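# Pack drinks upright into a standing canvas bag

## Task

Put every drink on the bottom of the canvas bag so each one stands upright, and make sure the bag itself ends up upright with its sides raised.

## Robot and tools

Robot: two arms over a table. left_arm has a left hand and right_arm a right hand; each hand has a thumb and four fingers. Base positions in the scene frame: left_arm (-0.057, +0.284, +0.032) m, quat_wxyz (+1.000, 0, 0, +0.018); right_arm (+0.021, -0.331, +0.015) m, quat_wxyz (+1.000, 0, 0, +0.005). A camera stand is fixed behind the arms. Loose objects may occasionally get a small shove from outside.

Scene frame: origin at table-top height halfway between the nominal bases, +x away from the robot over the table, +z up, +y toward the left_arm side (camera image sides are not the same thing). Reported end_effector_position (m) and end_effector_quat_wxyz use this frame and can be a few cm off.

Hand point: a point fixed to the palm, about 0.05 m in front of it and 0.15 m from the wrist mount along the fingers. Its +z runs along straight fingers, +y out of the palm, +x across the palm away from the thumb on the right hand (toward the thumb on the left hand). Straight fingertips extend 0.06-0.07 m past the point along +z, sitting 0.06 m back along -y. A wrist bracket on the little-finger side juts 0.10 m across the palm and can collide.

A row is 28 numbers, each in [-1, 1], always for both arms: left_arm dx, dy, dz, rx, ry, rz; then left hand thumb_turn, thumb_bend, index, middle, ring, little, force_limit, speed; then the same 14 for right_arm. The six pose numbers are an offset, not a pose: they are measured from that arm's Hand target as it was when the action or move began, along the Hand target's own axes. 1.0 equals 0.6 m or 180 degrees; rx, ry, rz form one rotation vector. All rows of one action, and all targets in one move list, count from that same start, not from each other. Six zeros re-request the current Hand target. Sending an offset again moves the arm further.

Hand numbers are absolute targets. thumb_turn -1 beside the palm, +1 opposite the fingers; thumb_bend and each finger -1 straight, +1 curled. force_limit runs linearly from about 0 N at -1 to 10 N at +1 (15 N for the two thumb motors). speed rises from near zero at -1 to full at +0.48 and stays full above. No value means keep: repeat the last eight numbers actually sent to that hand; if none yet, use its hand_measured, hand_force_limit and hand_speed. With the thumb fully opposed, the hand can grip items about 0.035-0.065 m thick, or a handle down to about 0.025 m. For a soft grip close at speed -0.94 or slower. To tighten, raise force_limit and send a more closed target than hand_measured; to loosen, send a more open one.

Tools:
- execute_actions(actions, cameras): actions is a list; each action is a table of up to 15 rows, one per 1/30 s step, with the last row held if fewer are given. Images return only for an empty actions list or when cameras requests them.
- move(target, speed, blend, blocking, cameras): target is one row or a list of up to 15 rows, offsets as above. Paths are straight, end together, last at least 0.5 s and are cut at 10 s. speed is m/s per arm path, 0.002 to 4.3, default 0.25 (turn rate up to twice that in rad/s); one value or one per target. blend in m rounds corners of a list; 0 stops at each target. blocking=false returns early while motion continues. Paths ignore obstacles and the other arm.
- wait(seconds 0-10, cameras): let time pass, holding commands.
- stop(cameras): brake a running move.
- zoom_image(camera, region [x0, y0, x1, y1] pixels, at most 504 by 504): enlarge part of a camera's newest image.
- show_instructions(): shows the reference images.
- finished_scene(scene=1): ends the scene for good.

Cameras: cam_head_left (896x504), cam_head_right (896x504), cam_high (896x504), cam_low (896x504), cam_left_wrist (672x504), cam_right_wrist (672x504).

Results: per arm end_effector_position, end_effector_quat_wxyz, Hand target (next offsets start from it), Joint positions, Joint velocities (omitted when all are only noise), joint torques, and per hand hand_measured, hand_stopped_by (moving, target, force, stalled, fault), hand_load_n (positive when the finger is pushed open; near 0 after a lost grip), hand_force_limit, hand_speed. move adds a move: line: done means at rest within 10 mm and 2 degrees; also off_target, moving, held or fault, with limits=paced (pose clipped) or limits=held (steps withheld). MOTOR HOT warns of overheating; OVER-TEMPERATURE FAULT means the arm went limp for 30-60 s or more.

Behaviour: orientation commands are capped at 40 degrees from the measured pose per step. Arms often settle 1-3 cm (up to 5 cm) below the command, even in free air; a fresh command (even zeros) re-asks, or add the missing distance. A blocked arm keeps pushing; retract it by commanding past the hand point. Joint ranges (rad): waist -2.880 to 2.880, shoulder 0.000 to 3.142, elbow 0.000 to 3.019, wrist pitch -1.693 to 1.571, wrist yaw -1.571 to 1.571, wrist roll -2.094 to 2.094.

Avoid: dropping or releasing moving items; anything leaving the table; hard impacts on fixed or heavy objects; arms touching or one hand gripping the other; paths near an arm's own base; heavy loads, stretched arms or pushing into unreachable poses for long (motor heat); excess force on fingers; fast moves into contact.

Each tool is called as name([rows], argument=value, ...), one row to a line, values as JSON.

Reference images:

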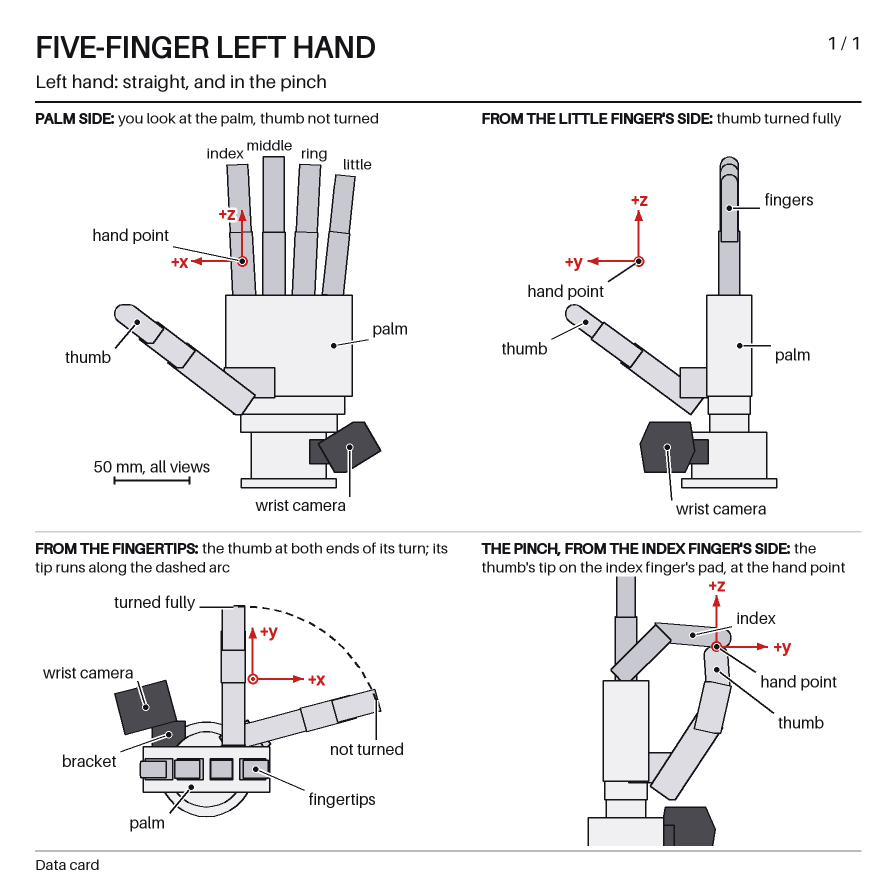

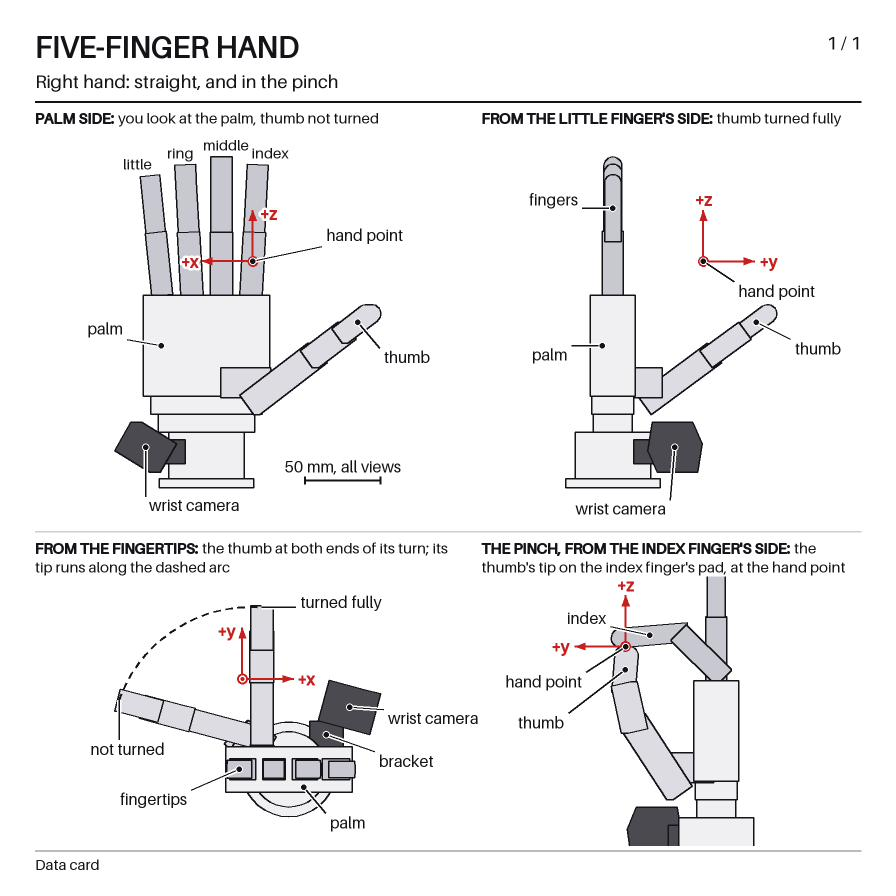

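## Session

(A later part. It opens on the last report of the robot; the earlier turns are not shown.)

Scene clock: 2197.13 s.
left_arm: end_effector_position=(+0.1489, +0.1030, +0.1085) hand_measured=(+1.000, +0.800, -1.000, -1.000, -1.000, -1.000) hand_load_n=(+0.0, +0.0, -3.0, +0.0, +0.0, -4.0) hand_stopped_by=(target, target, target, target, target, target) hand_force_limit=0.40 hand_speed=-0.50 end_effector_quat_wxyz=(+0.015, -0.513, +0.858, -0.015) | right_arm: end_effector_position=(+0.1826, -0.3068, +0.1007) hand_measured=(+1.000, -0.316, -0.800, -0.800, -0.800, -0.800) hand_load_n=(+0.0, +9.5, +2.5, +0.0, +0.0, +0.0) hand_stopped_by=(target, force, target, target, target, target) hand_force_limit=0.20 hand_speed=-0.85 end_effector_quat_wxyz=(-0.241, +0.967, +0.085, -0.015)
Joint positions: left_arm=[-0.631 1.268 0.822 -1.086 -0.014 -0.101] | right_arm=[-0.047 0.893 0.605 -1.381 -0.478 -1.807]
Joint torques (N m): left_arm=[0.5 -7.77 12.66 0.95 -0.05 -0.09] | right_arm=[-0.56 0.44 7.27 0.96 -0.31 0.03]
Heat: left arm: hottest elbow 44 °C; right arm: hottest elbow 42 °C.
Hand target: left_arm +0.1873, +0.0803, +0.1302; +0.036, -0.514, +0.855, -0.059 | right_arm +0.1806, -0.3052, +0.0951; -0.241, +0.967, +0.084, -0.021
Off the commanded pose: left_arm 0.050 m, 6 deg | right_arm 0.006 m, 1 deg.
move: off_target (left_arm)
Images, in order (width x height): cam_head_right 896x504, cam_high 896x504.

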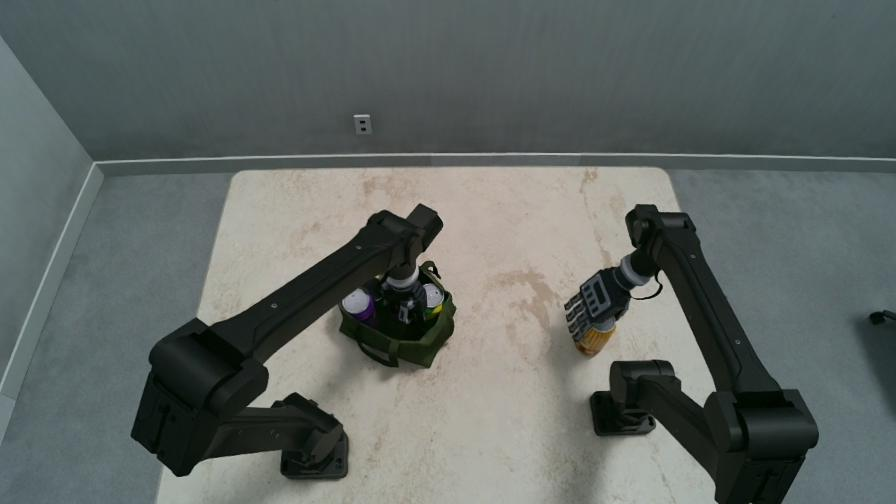

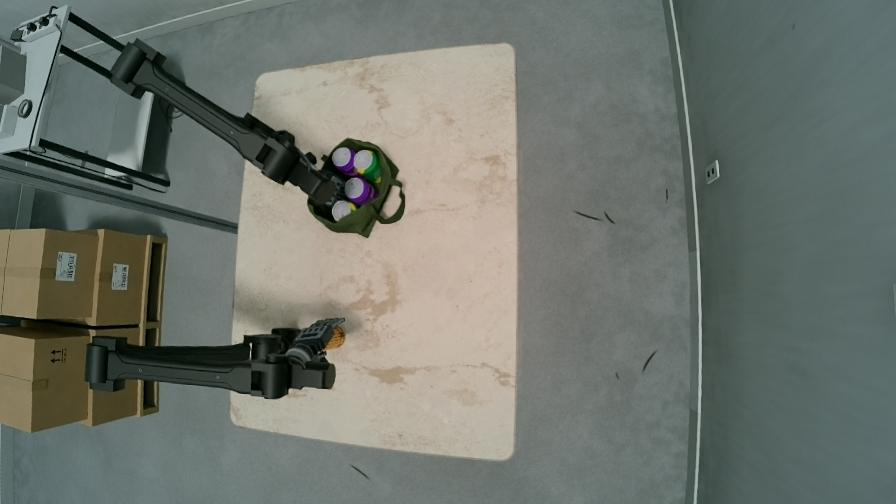

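move(target=[0,-0.0248,0.0035,0,0,0,1,0.8,-1,-1,-1,-1,0.4,-0.5,0,0,0,0,0,0,1,-0.2,-0.8,-0.8,-0.8,-0.8,0.2,-0.85], speed=0.04, cameras=["cam_high","cam_head_right"])

zoom_image(camera="cam_high", region=[290, 125, 410, 245])

zoom_image(camera="cam_head_right", region=[300, 190, 480, 380])

Scene clock: 2199.03 s.
left_arm: end_effector_position=(+0.1612, +0.0956, +0.1107) hand_measured=(+1.000, +0.800, -1.000, -1.000, -1.000, -1.000) hand_load_n=(+0.0, +0.0, -2.0, +0.0, +0.0, -4.5) hand_stopped_by=(target, target, target, target, target, target) hand_force_limit=0.40 hand_speed=-0.50 end_effector_quat_wxyz=(+0.014, -0.514, +0.857, -0.013) | right_arm: end_effector_position=(+0.1826, -0.3068, +0.1007) hand_measured=(+1.000, -0.316, -0.800, -0.800, -0.800, -0.800) hand_load_n=(+0.0, +9.5, +2.5, +0.0, +0.0, +0.0) hand_stopped_by=(target, force, target, target, target, target) hand_force_limit=0.20 hand_speed=-0.85 end_effector_quat_wxyz=(-0.241, +0.967, +0.085, -0.015)
Joint positions: left_arm=[-0.628 1.308 0.863 -1.091 -0.014 -0.101] | right_arm=[-0.047 0.893 0.605 -1.381 -0.478 -1.807]
Joint torques (N m): left_arm=[0.5 -8.35 12.38 1.29 -0.05 -0.03] | right_arm=[-0.5 0.44 7.25 0.96 -0.31 0.03]
Heat: left arm: hottest elbow 44 °C; right arm: hottest elbow 42 °C.
Hand target: left_arm +0.2005, +0.0733, +0.1301; +0.036, -0.514, +0.855, -0.059 | right_arm +0.1806, -0.3052, +0.0951; -0.241, +0.967, +0.084, -0.021
Off the commanded pose: left_arm 0.049 m, 6 deg | right_arm 0.006 m, 1 deg.
move: off_target (left_arm)
Images, in order (width x height): cam_head_right 896x504, cam_high 896x504.

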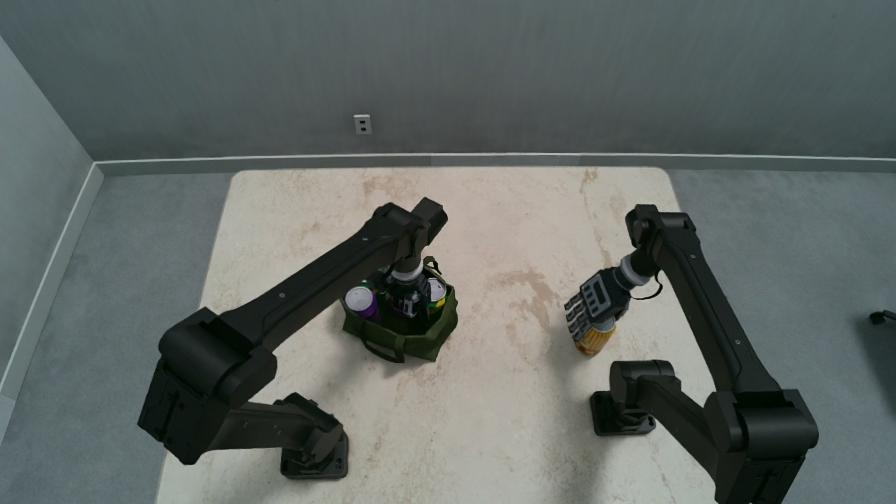

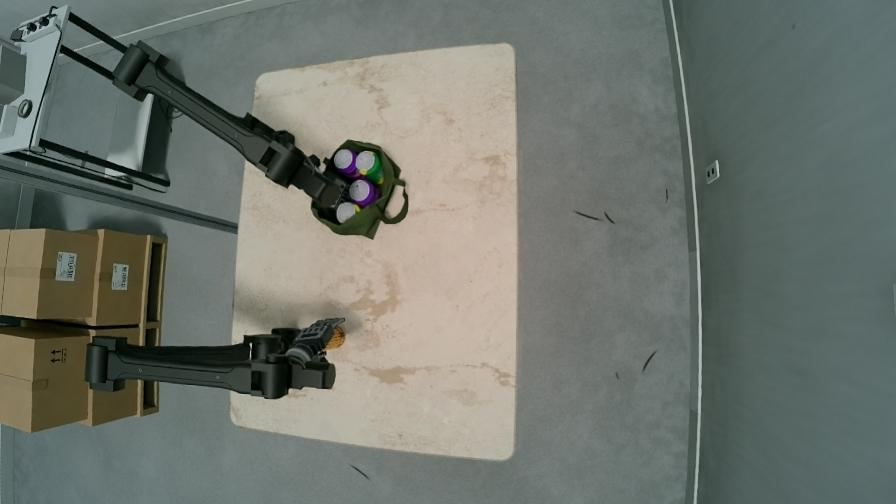

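Scaled by 4.200 from the camera's 896x504 image, which has a finer 1280x720 frame.

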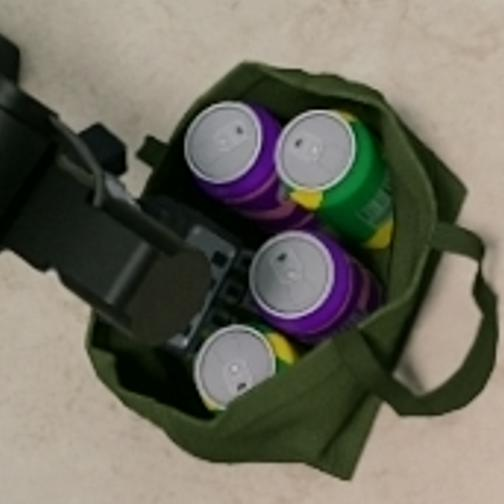

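Scaled by 2.653 from the camera's 896x504 image, which has a finer 1280x720 frame.

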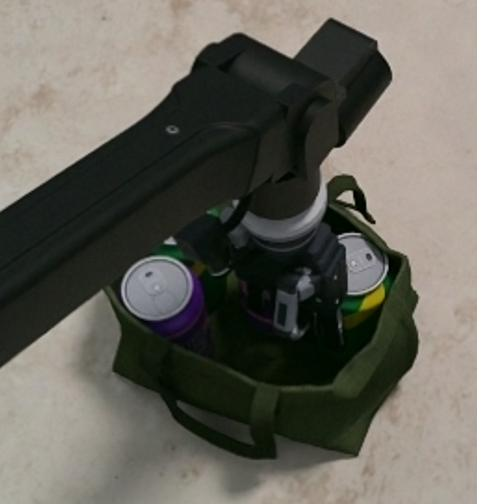

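move(target=[0,0.09,-0.0126,0,0,0,1,0.8,-1,-1,-1,-1,0.4,-0.5,0,0,0,0,0,0,1,-0.2,-0.8,-0.8,-0.8,-0.8,0.2,-0.85], speed=0.06, cameras=["cam_high","cam_head_right"])

zoom_image(camera="cam_high", region=[290, 125, 410, 245])

zoom_image(camera="cam_head_right", region=[300, 190, 480, 380])

Scene clock: 2201.37 s.
left_arm: end_effector_position=(+0.1507, +0.1026, +0.1285) hand_measured=(+1.000, +0.800, -1.000, -1.000, -1.000, -1.000) hand_load_n=(+0.0, +0.0, +0.0, +0.0, +0.0, -0.5) hand_stopped_by=(target, target, target, target, target, target) hand_force_limit=0.40 hand_speed=-0.50 end_effector_quat_wxyz=(+0.031, -0.514, +0.856, -0.049) | right_arm: end_effector_position=(+0.1826, -0.3068, +0.1007) hand_measured=(+1.000, -0.316, -0.800, -0.800, -0.800, -0.800) hand_load_n=(+0.0, +9.5, +2.0, +0.0, +0.0, +0.0) hand_stopped_by=(target, force, target, target, target, target) hand_force_limit=0.20 hand_speed=-0.85 end_effector_quat_wxyz=(-0.241, +0.967, +0.085, -0.015)
Joint positions: left_arm=[-0.628 1.187 0.821 -1.09 -0.014 -0.101] | right_arm=[-0.047 0.893 0.605 -1.381 -0.478 -1.807]
Joint torques (N m): left_arm=[-0.73 -8.64 7.12 0.69 -0.09 -0.21] | right_arm=[-0.5 0.44 7.27 0.96 -0.3 0.02]
Heat: left arm: hottest elbow 44 °C; right arm: hottest elbow 42 °C.
Hand target: left_arm +0.1525, +0.0988, +0.1303; +0.036, -0.514, +0.855, -0.059 | right_arm +0.1806, -0.3052, +0.0951; -0.241, +0.967, +0.084, -0.021
Off the commanded pose: left_arm 0.004 m, 1 deg | right_arm 0.006 m, 1 deg.
move: done
Images, in order (width x height): cam_head_right 896x504, cam_high 896x504.

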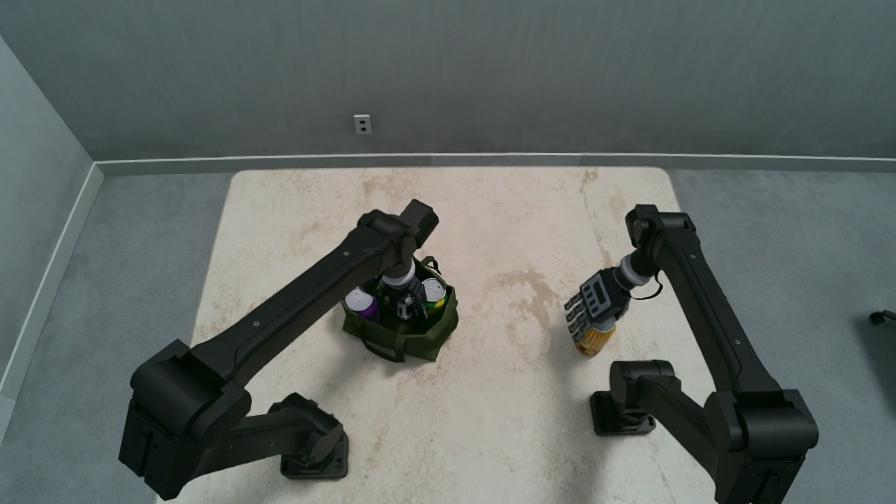

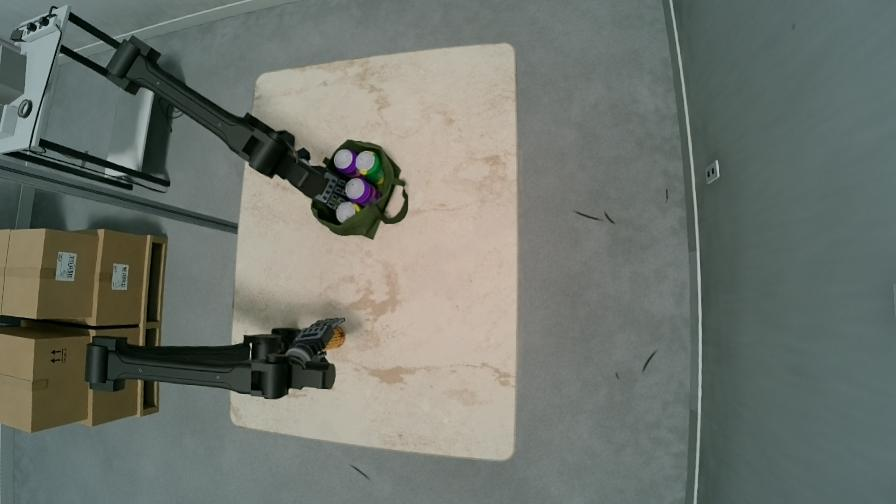

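Scaled by 4.200 from the camera's 896x504 image, which has a finer 1280x720 frame.

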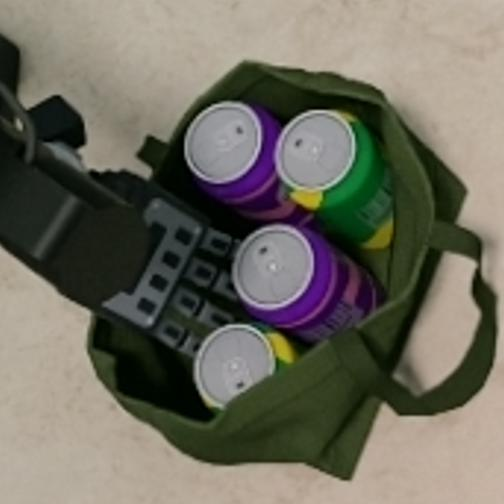

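Scaled by 2.653 from the camera's 896x504 image, which has a finer 1280x720 frame.

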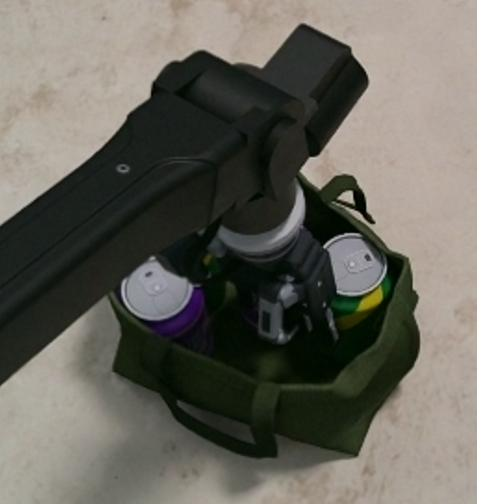

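move([
  [0,0.0099,-0.0338,0,0,0,1,0.8,-1,-1,-1,-1,0.4,-0.5,0,0,0,0,0,0,1,-0.2,-0.8,-0.8,-0.8,-0.8,0.2,-0.85],
  [0,-0.0067,-0.2,0,0,0,1,0.8,-1,-1,-1,-1,0.4,-0.5,0,0,0,0,0,0,1,-0.2,-0.8,-0.8,-0.8,-0.8,0.2,-0.85],
], speed=0.1, blend=0.02)

move(target=[-0.4,-0.1,-0.1,0,0,0,1,0.8,-1,-1,-1,-1,0.4,-0.5,0,0,0,0,0,0,1,-0.2,-0.8,-0.8,-0.8,-0.8,0.2,-0.85], speed=0.2, cameras=["cam_high","cam_head_right","cam_head_left","cam_low"])

zoom_image(camera="cam_high", region=[290, 125, 410, 245])

zoom_image(camera="cam_head_right", region=[300, 190, 480, 380])

Scene clock: 2204.00 s.
left_arm: end_effector_position=(+0.1311, +0.1145, +0.2274) hand_measured=(+1.000, +0.800, -1.000, -1.000, -1.000, -1.000) hand_load_n=(+0.0, +0.0, +0.0, +0.0, +0.0, +0.0) hand_stopped_by=(target, target, target, target, target, target) hand_force_limit=0.40 hand_speed=-0.50 end_effector_quat_wxyz=(+0.024, -0.512, +0.858, -0.036) | right_arm: end_effector_position=(+0.1826, -0.3068, +0.1007) hand_measured=(+1.000, -0.316, -0.800, -0.800, -0.800, -0.800) hand_load_n=(+0.0, +9.5, +2.0, +0.0, +0.0, +0.5) hand_stopped_by=(target, force, target, target, target, target) hand_force_limit=0.20 hand_speed=-0.85 end_effector_quat_wxyz=(-0.241, +0.967, +0.085, -0.015)
Joint positions: left_arm=[-0.632 1.081 1.007 -1.411 -0.014 -0.101] | right_arm=[-0.047 0.893 0.605 -1.381 -0.478 -1.807]
Joint torques (N m): left_arm=[-0.79 -7.18 11.52 -0.46 -0.1 -0.27] | right_arm=[-0.5 0.5 7.25 0.96 -0.3 0.03]
Heat: left arm: hottest elbow 44 °C; right arm: hottest elbow 42 °C.
Hand target: left_arm +0.1413, +0.1047, +0.2497; +0.036, -0.514, +0.855, -0.059 | right_arm +0.1806, -0.3052, +0.0951; -0.241, +0.967, +0.084, -0.021
Off the commanded pose: left_arm 0.026 m, 3 deg | right_arm 0.006 m, 1 deg.
move: off_target (left_arm); blend cut to 0.0105 m at target 1

Scene clock: 2206.20 s.
left_arm: end_effector_position=(+0.2862, +0.2896, +0.3002) hand_measured=(+1.000, +0.800, -1.000, -1.000, -1.000, -1.000) hand_load_n=(+0.0, +0.0, +0.0, +0.0, +0.0, +0.0) hand_stopped_by=(target, target, target, target, target, target) hand_force_limit=0.40 hand_speed=-0.50 end_effector_quat_wxyz=(+0.020, -0.518, +0.853, -0.049) | right_arm: end_effector_position=(+0.1826, -0.3068, +0.1007) hand_measured=(+1.000, -0.316, -0.800, -0.800, -0.800, -0.800) hand_load_n=(+0.0, +10.0, +2.5, +0.0, +0.0, +0.0) hand_stopped_by=(target, force, target, target, target, target) hand_force_limit=0.20 hand_speed=-0.85 end_effector_quat_wxyz=(-0.241, +0.967, +0.085, -0.015)
Joint positions: left_arm=[0.01 1.357 1.425 -1.557 0.067 0.522] | right_arm=[-0.047 0.893 0.605 -1.381 -0.478 -1.807]
Joint torques (N m): left_arm=[0.26 -10.34 11.54 -0.46 0.17 0.03] | right_arm=[-0.5 0.44 7.25 0.95 -0.31 0.02]
Heat: left arm: hottest elbow 44 °C; right arm: hottest elbow 42 °C.
Hand target: left_arm +0.2989, +0.2925, +0.3175; +0.036, -0.514, +0.855, -0.059 | right_arm +0.1806, -0.3052, +0.0951; -0.241, +0.967, +0.084, -0.021
Off the commanded pose: left_arm 0.022 m, 2 deg | right_arm 0.006 m, 1 deg.
move: off_target (left_arm)
Images, in order (width x height): cam_head_left 896x504, cam_head_right 896x504, cam_high 896x504, cam_low 896x504.

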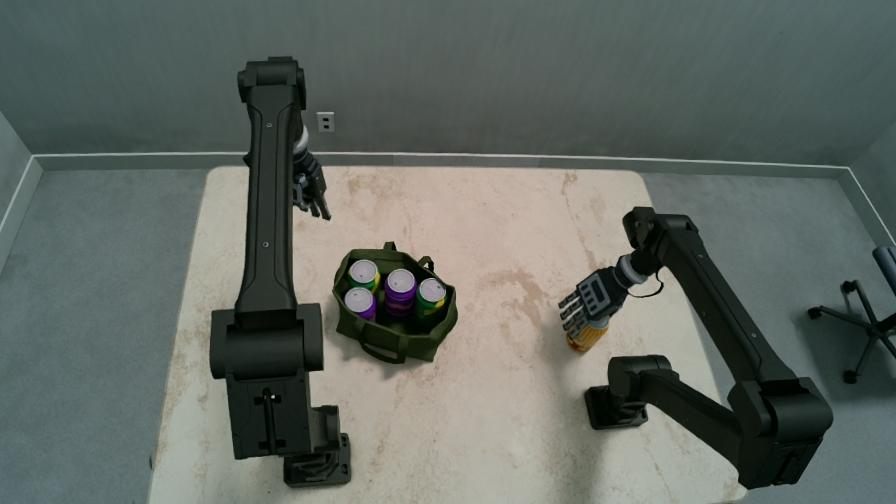

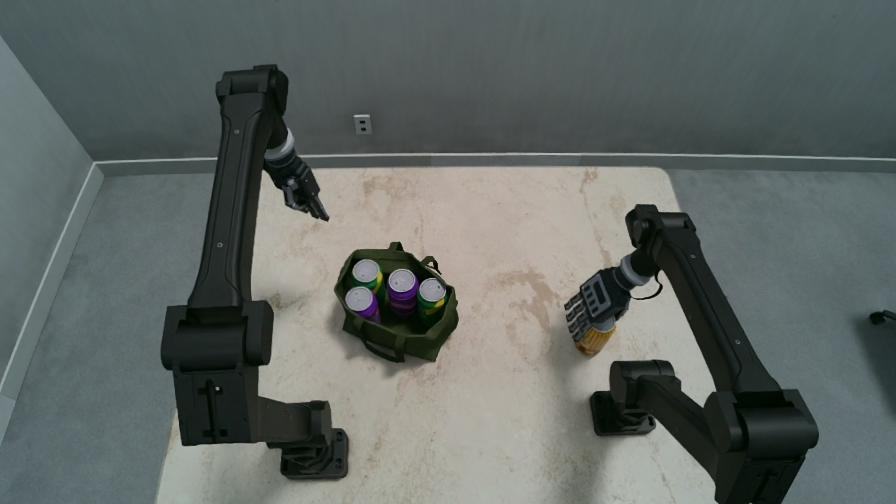

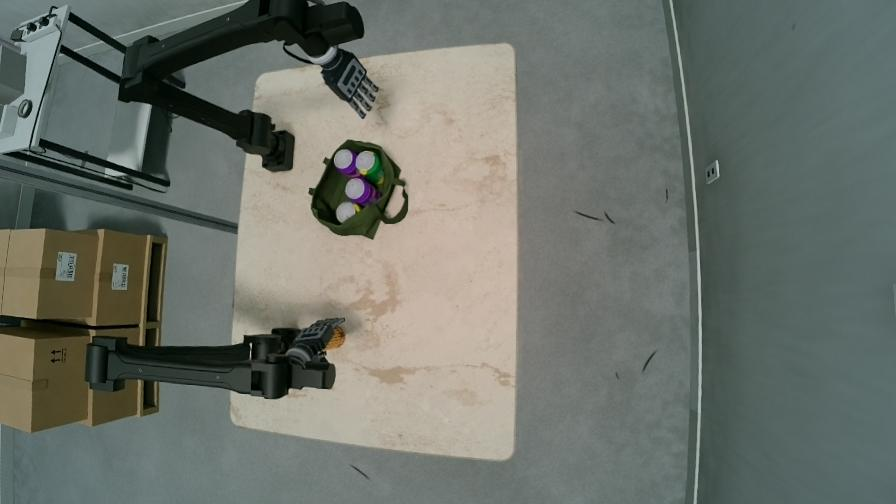

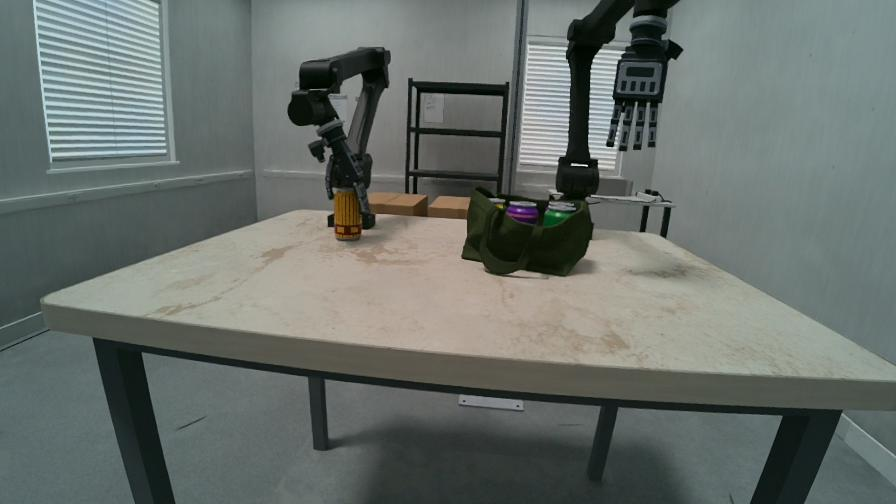

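Scaled by 4.200 from the camera's 896x504 image, which has a finer 1280x720 frame.

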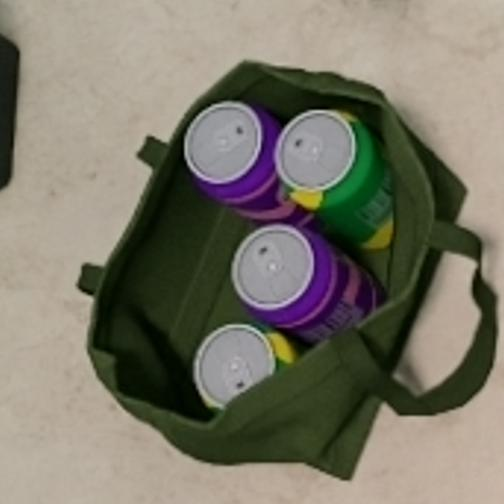

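Scaled by 2.653 from the camera's 896x504 image, which has a finer 1280x720 frame.

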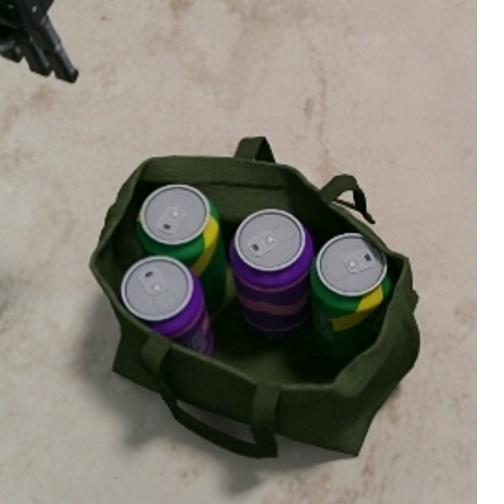

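move(target=[0.3975,0.1168,0.114,0.0786,-0.0044,-0.0163,1,0.8,-1,-1,-1,-1,0.4,-0.5,0,0,0,0,0,0,1,-0.2,-0.8,-0.8,-0.8,-0.8,0.2,-0.85], speed=0.2, cameras=["cam_high","cam_head_right"])

zoom_image(camera="cam_high", region=[290, 125, 410, 245])

Scene clock: 2218.20 s.
left_arm: end_effector_position=(+0.1327, +0.1144, +0.2395) hand_measured=(+1.000, +0.800, -1.000, -1.000, -1.000, -1.000) hand_load_n=(+0.0, +0.0, +0.0, +0.0, +0.0, +0.0) hand_stopped_by=(target, target, target, target, target, target) hand_force_limit=0.40 hand_speed=-0.50 end_effector_quat_wxyz=(+0.101, -0.526, +0.831, -0.153) | right_arm: end_effector_position=(+0.1826, -0.3068, +0.1007) hand_measured=(+1.000, -0.316, -0.800, -0.800, -0.800, -0.800) hand_load_n=(+0.0, +9.5, +2.0, +0.0, -0.5, +0.0) hand_stopped_by=(target, force, target, target, target, target) hand_force_limit=0.20 hand_speed=-0.85 end_effector_quat_wxyz=(-0.241, +0.967, +0.085, -0.015)
Joint positions: left_arm=[-0.659 0.862 0.909 -1.257 -0.071 -0.168] | right_arm=[-0.047 0.893 0.605 -1.381 -0.478 -1.807]
Joint torques (N m): left_arm=[-0.97 -4.31 7.79 1.22 -0.18 -0.22] | right_arm=[-0.5 0.44 7.25 0.96 -0.31 0.03]
Heat: left arm: hottest elbow 45 °C; right arm: hottest elbow 42 °C.
Hand target: left_arm +0.1341, +0.1102, +0.2399; +0.104, -0.528, +0.828, -0.161 | right_arm +0.1806, -0.3052, +0.0951; -0.241, +0.967, +0.084, -0.021
Off the commanded pose: left_arm 0.004 m, 1 deg | right_arm 0.006 m, 1 deg.
move: done
Images, in order (width x height): cam_head_right 896x504, cam_high 896x504.

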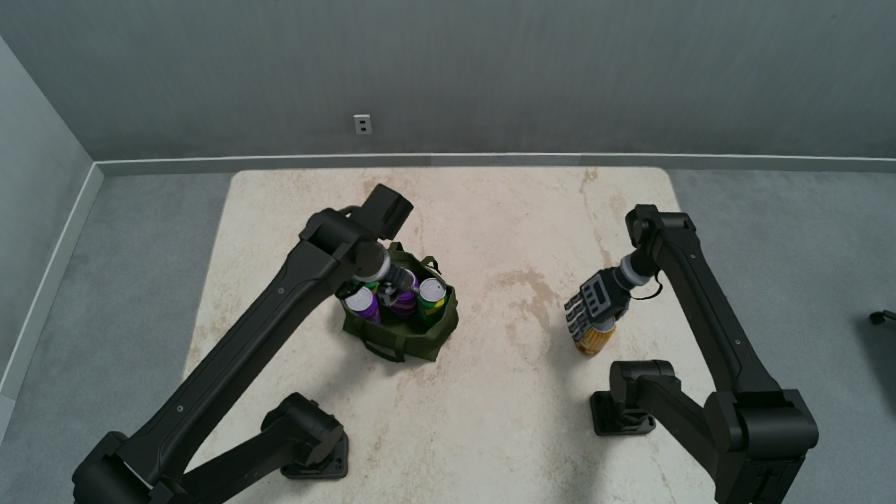

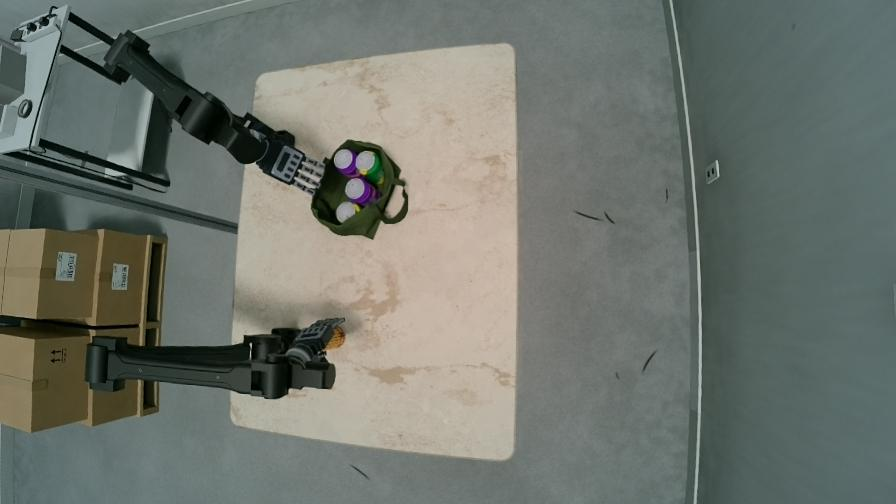

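Scaled by 4.200 from the camera's 896x504 image, which has a finer 1280x720 frame.

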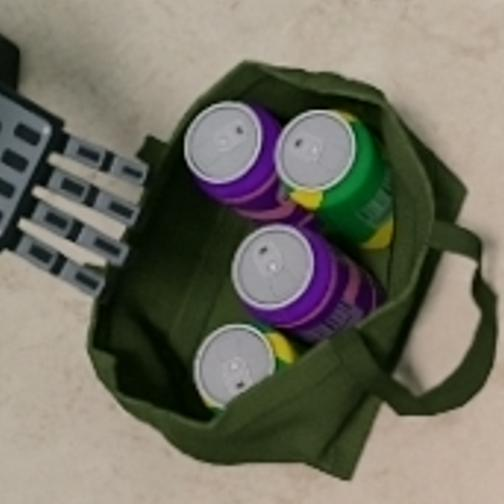

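move(target=[0.02,0.0407,0.1453,0,0,0,1,0.8,-1,-1,-1,-1,0.4,-0.5,0,0,0,0,0,0,1,-0.2,-0.8,-0.8,-0.8,-0.8,0.2,-0.85], speed=0.1, cameras=["cam_high","cam_head_right"])

zoom_image(camera="cam_high", region=[290, 125, 410, 245])

zoom_image(camera="cam_head_right", region=[300, 190, 480, 380])

Scene clock: 2221.47 s.
left_arm: end_effector_position=(+0.1366, +0.0998, +0.1516) hand_measured=(+1.000, +0.800, -1.000, -1.000, -1.000, -1.000) hand_load_n=(+0.0, +0.0, +0.0, +0.0, +0.0, +0.0) hand_stopped_by=(target, target, target, target, target, target) hand_force_limit=0.40 hand_speed=-0.50 end_effector_quat_wxyz=(+0.103, -0.526, +0.830, -0.157) | right_arm: end_effector_position=(+0.1826, -0.3068, +0.1007) hand_measured=(+1.000, -0.316, -0.800, -0.800, -0.800, -0.800) hand_load_n=(-0.5, +9.5, +2.5, +0.0, +0.0, +0.0) hand_stopped_by=(target, force, target, target, target, target) hand_force_limit=0.20 hand_speed=-0.85 end_effector_quat_wxyz=(-0.241, +0.967, +0.085, -0.015)
Joint positions: left_arm=[-0.699 0.914 0.703 -0.992 -0.086 -0.205] | right_arm=[-0.047 0.893 0.605 -1.381 -0.478 -1.807]
Joint torques (N m): left_arm=[-1.03 -3.84 7.79 1.11 -0.2 -0.29] | right_arm=[-0.56 0.44 7.27 0.95 -0.3 0.03]
Heat: left arm: hottest elbow 45 °C; right arm: hottest elbow 42 °C.
Hand target: left_arm +0.1383, +0.0951, +0.1499; +0.104, -0.527, +0.828, -0.161 | right_arm +0.1806, -0.3052, +0.0951; -0.241, +0.967, +0.084, -0.021
Off the commanded pose: left_arm 0.005 m, 1 deg | right_arm 0.006 m, 1 deg.
move: done
Images, in order (width x height): cam_head_right 896x504, cam_high 896x504.

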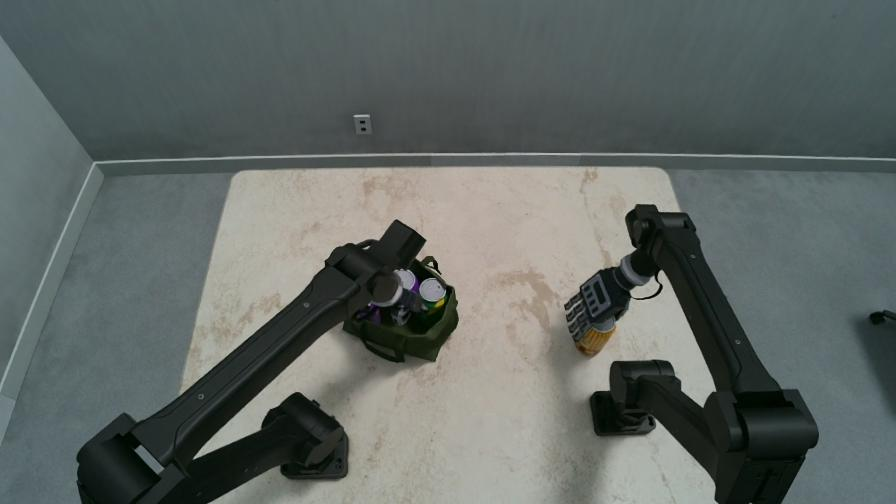

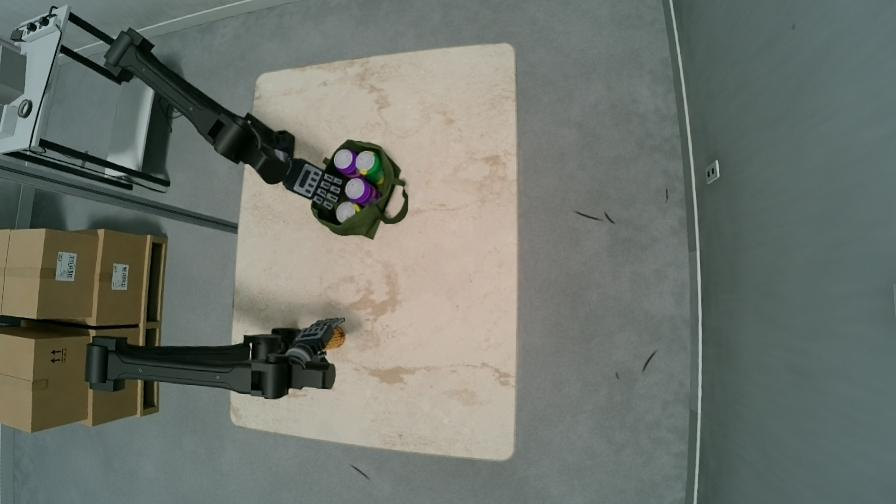

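Scaled by 4.200 from the camera's 896x504 image, which has a finer 1280x720 frame.

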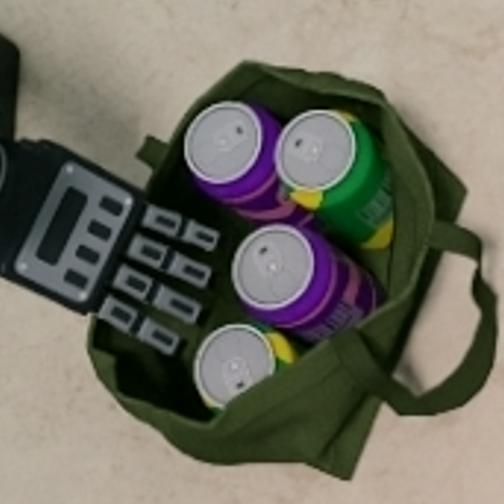

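Scaled by 2.653 from the camera's 896x504 image, which has a finer 1280x720 frame.

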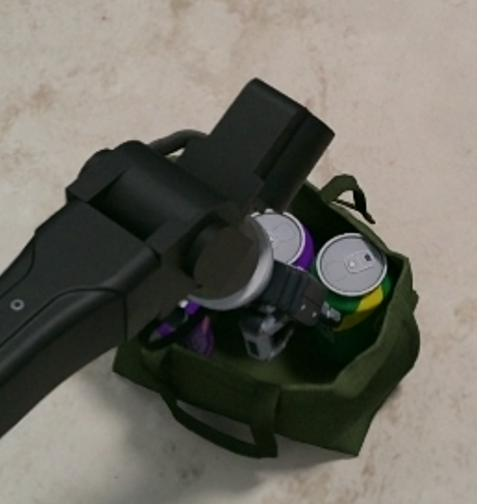

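move(target=[0,0.0312,0.0773,0,0,0,1,0.8,-1,-1,-1,-1,0.4,-0.5,0,0,0,0,0,0,1,-0.2,-0.8,-0.8,-0.8,-0.8,0.2,-0.85], speed=0.08, cameras=["cam_high","cam_head_right","cam_left_wrist"])

zoom_image(camera="cam_high", region=[290, 125, 410, 245])

zoom_image(camera="cam_head_right", region=[300, 190, 480, 380])

Scene clock: 2223.37 s.
left_arm: end_effector_position=(+0.1373, +0.0992, +0.1020) hand_measured=(+1.000, +0.800, -1.000, -1.000, -1.000, -1.000) hand_load_n=(+0.0, +0.0, +0.0, +0.0, +0.0, +0.0) hand_stopped_by=(target, target, target, target, target, target) hand_force_limit=0.40 hand_speed=-0.50 end_effector_quat_wxyz=(+0.103, -0.526, +0.830, -0.158) | right_arm: end_effector_position=(+0.1826, -0.3068, +0.1007) hand_measured=(+1.000, -0.316, -0.800, -0.800, -0.800, -0.800) hand_load_n=(+0.0, +10.0, +2.5, +0.0, +0.0, +0.0) hand_stopped_by=(target, force, target, target, target, target) hand_force_limit=0.20 hand_speed=-0.85 end_effector_quat_wxyz=(-0.241, +0.967, +0.085, -0.015)
Joint positions: left_arm=[-0.699 0.966 0.595 -0.831 -0.086 -0.205] | right_arm=[-0.047 0.893 0.605 -1.381 -0.478 -1.807]
Joint torques (N m): left_arm=[-0.91 -4.13 7.46 1.18 -0.19 -0.27] | right_arm=[-0.56 0.38 7.27 0.94 -0.3 0.02]
Heat: left arm: hottest elbow 45 °C; right arm: hottest elbow 42 °C.
Hand target: left_arm +0.1385, +0.0950, +0.1000; +0.104, -0.527, +0.828, -0.162 | right_arm +0.1806, -0.3052, +0.0951; -0.241, +0.967, +0.084, -0.021
Off the commanded pose: left_arm 0.005 m, 1 deg | right_arm 0.006 m, 1 deg.
move: done
Images, in order (width x height): cam_head_right 896x504, cam_high 896x504, cam_left_wrist 672x504.

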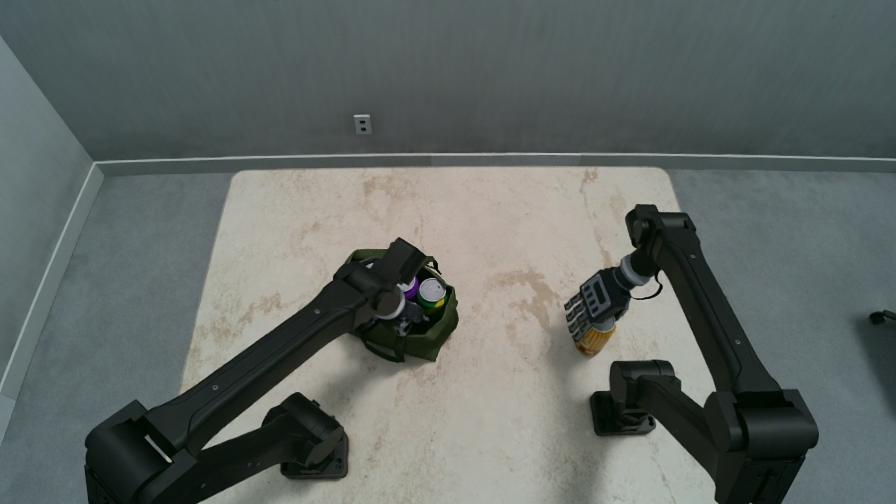

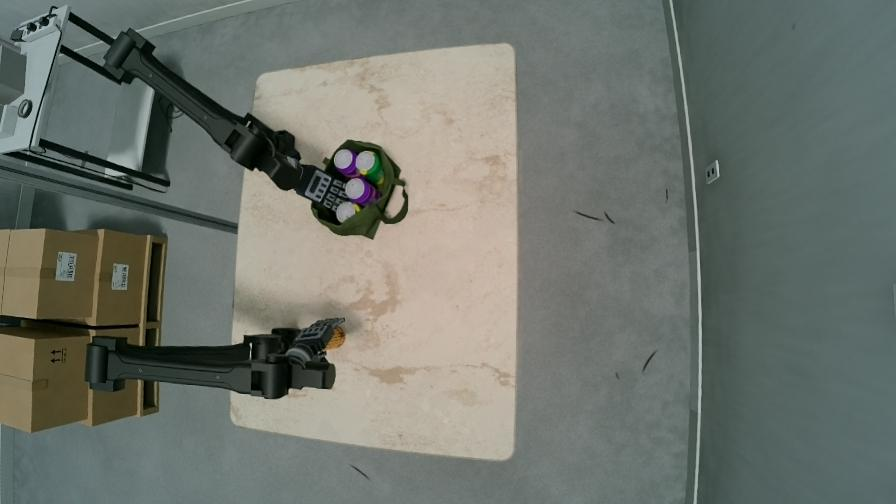

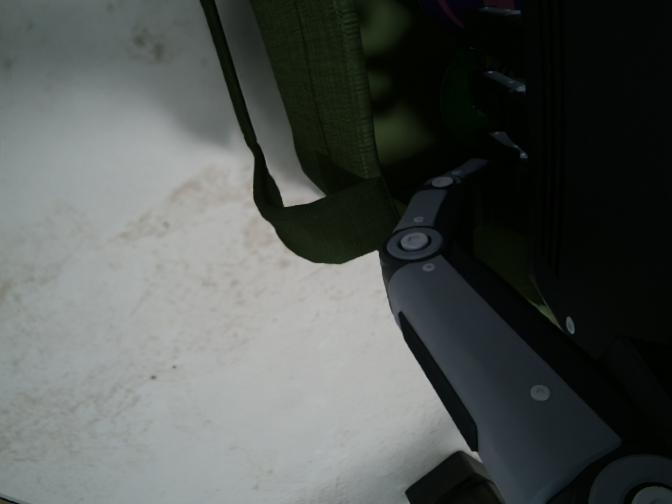

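Scaled by 4.200 from the camera's 896x504 image, which has a finer 1280x720 frame.

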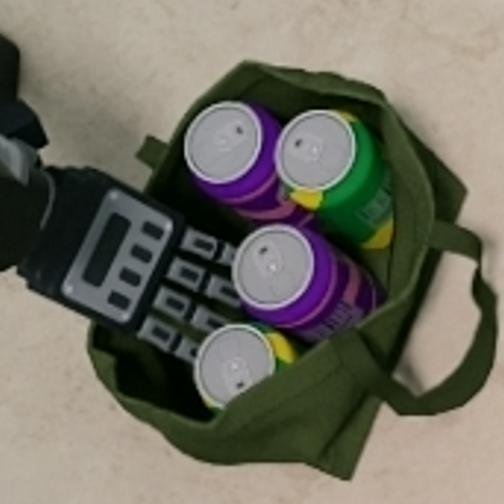

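Scaled by 2.653 from the camera's 896x504 image, which has a finer 1280x720 frame.

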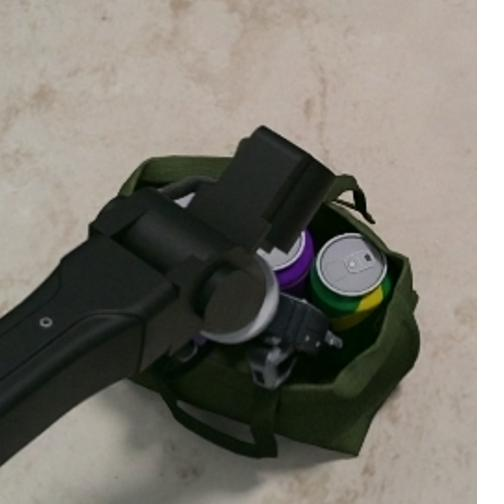

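move(target=[0,-0.034,0.0048,0,0,0,1,0.8,-1,-1,-1,-1,0.4,-0.5,0,0,0,0,0,0,1,-0.2,-0.8,-0.8,-0.8,-0.8,0.2,-0.85], speed=0.04, cameras=["cam_high"])

zoom_image(camera="cam_high", region=[290, 125, 410, 245])

Scene clock: 2224.90 s.
left_arm: end_effector_position=(+0.1371, +0.0998, +0.0893) hand_measured=(+1.000, +0.800, -1.000, -1.000, -1.000, -1.000) hand_load_n=(+0.0, +0.0, +0.0, +0.0, +0.0, +0.0) hand_stopped_by=(target, target, target, target, target, target) hand_force_limit=0.40 hand_speed=-0.50 end_effector_quat_wxyz=(+0.096, -0.527, +0.833, -0.138) | right_arm: end_effector_position=(+0.1826, -0.3068, +0.1007) hand_measured=(+1.000, -0.316, -0.800, -0.800, -0.800, -0.800) hand_load_n=(+0.0, +9.5, +2.5, +0.0, +0.0, +0.0) hand_stopped_by=(target, force, target, target, target, target) hand_force_limit=0.20 hand_speed=-0.85 end_effector_quat_wxyz=(-0.241, +0.967, +0.085, -0.015)
Joint positions: left_arm=[-0.698 1.019 0.595 -0.819 -0.086 -0.205] | right_arm=[-0.047 0.893 0.605 -1.381 -0.478 -1.807]
Joint torques (N m): left_arm=[0.38 -4.6 10.5 1.09 0.07 -0.09] | right_arm=[-0.5 0.44 7.27 0.96 -0.31 0.02]
Heat: left arm: hottest elbow 45 °C; right arm: hottest elbow 42 °C.
Hand target: left_arm +0.1567, +0.0867, +0.1050; +0.104, -0.528, +0.828, -0.161 | right_arm +0.1806, -0.3052, +0.0951; -0.241, +0.967, +0.084, -0.021
Off the commanded pose: left_arm 0.028 m, 3 deg | right_arm 0.006 m, 1 deg.
move: off_target (left_arm)
Images, in order (width x height): cam_high 896x504.

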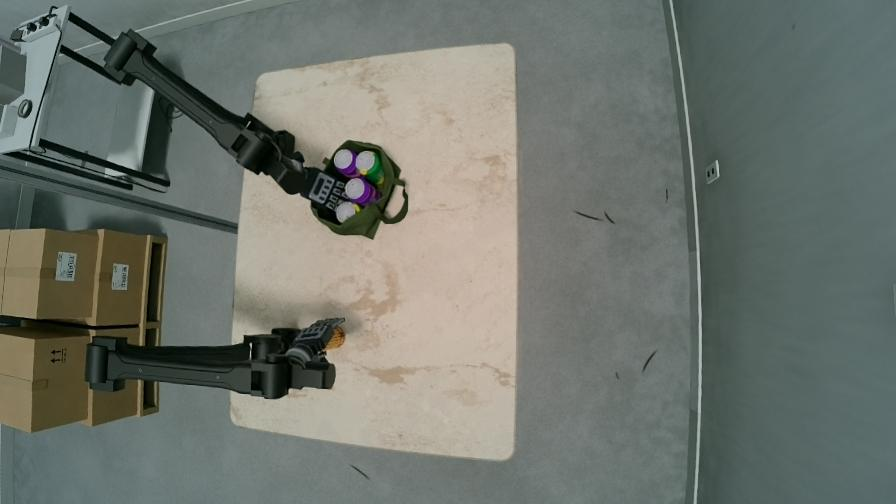

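Scaled by 4.200 from the camera's 896x504 image, which has a finer 1280x720 frame.

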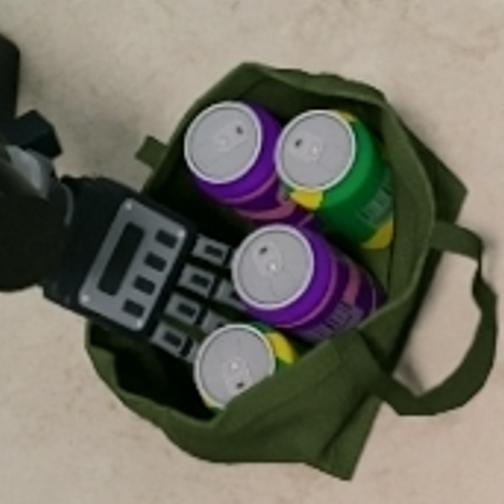

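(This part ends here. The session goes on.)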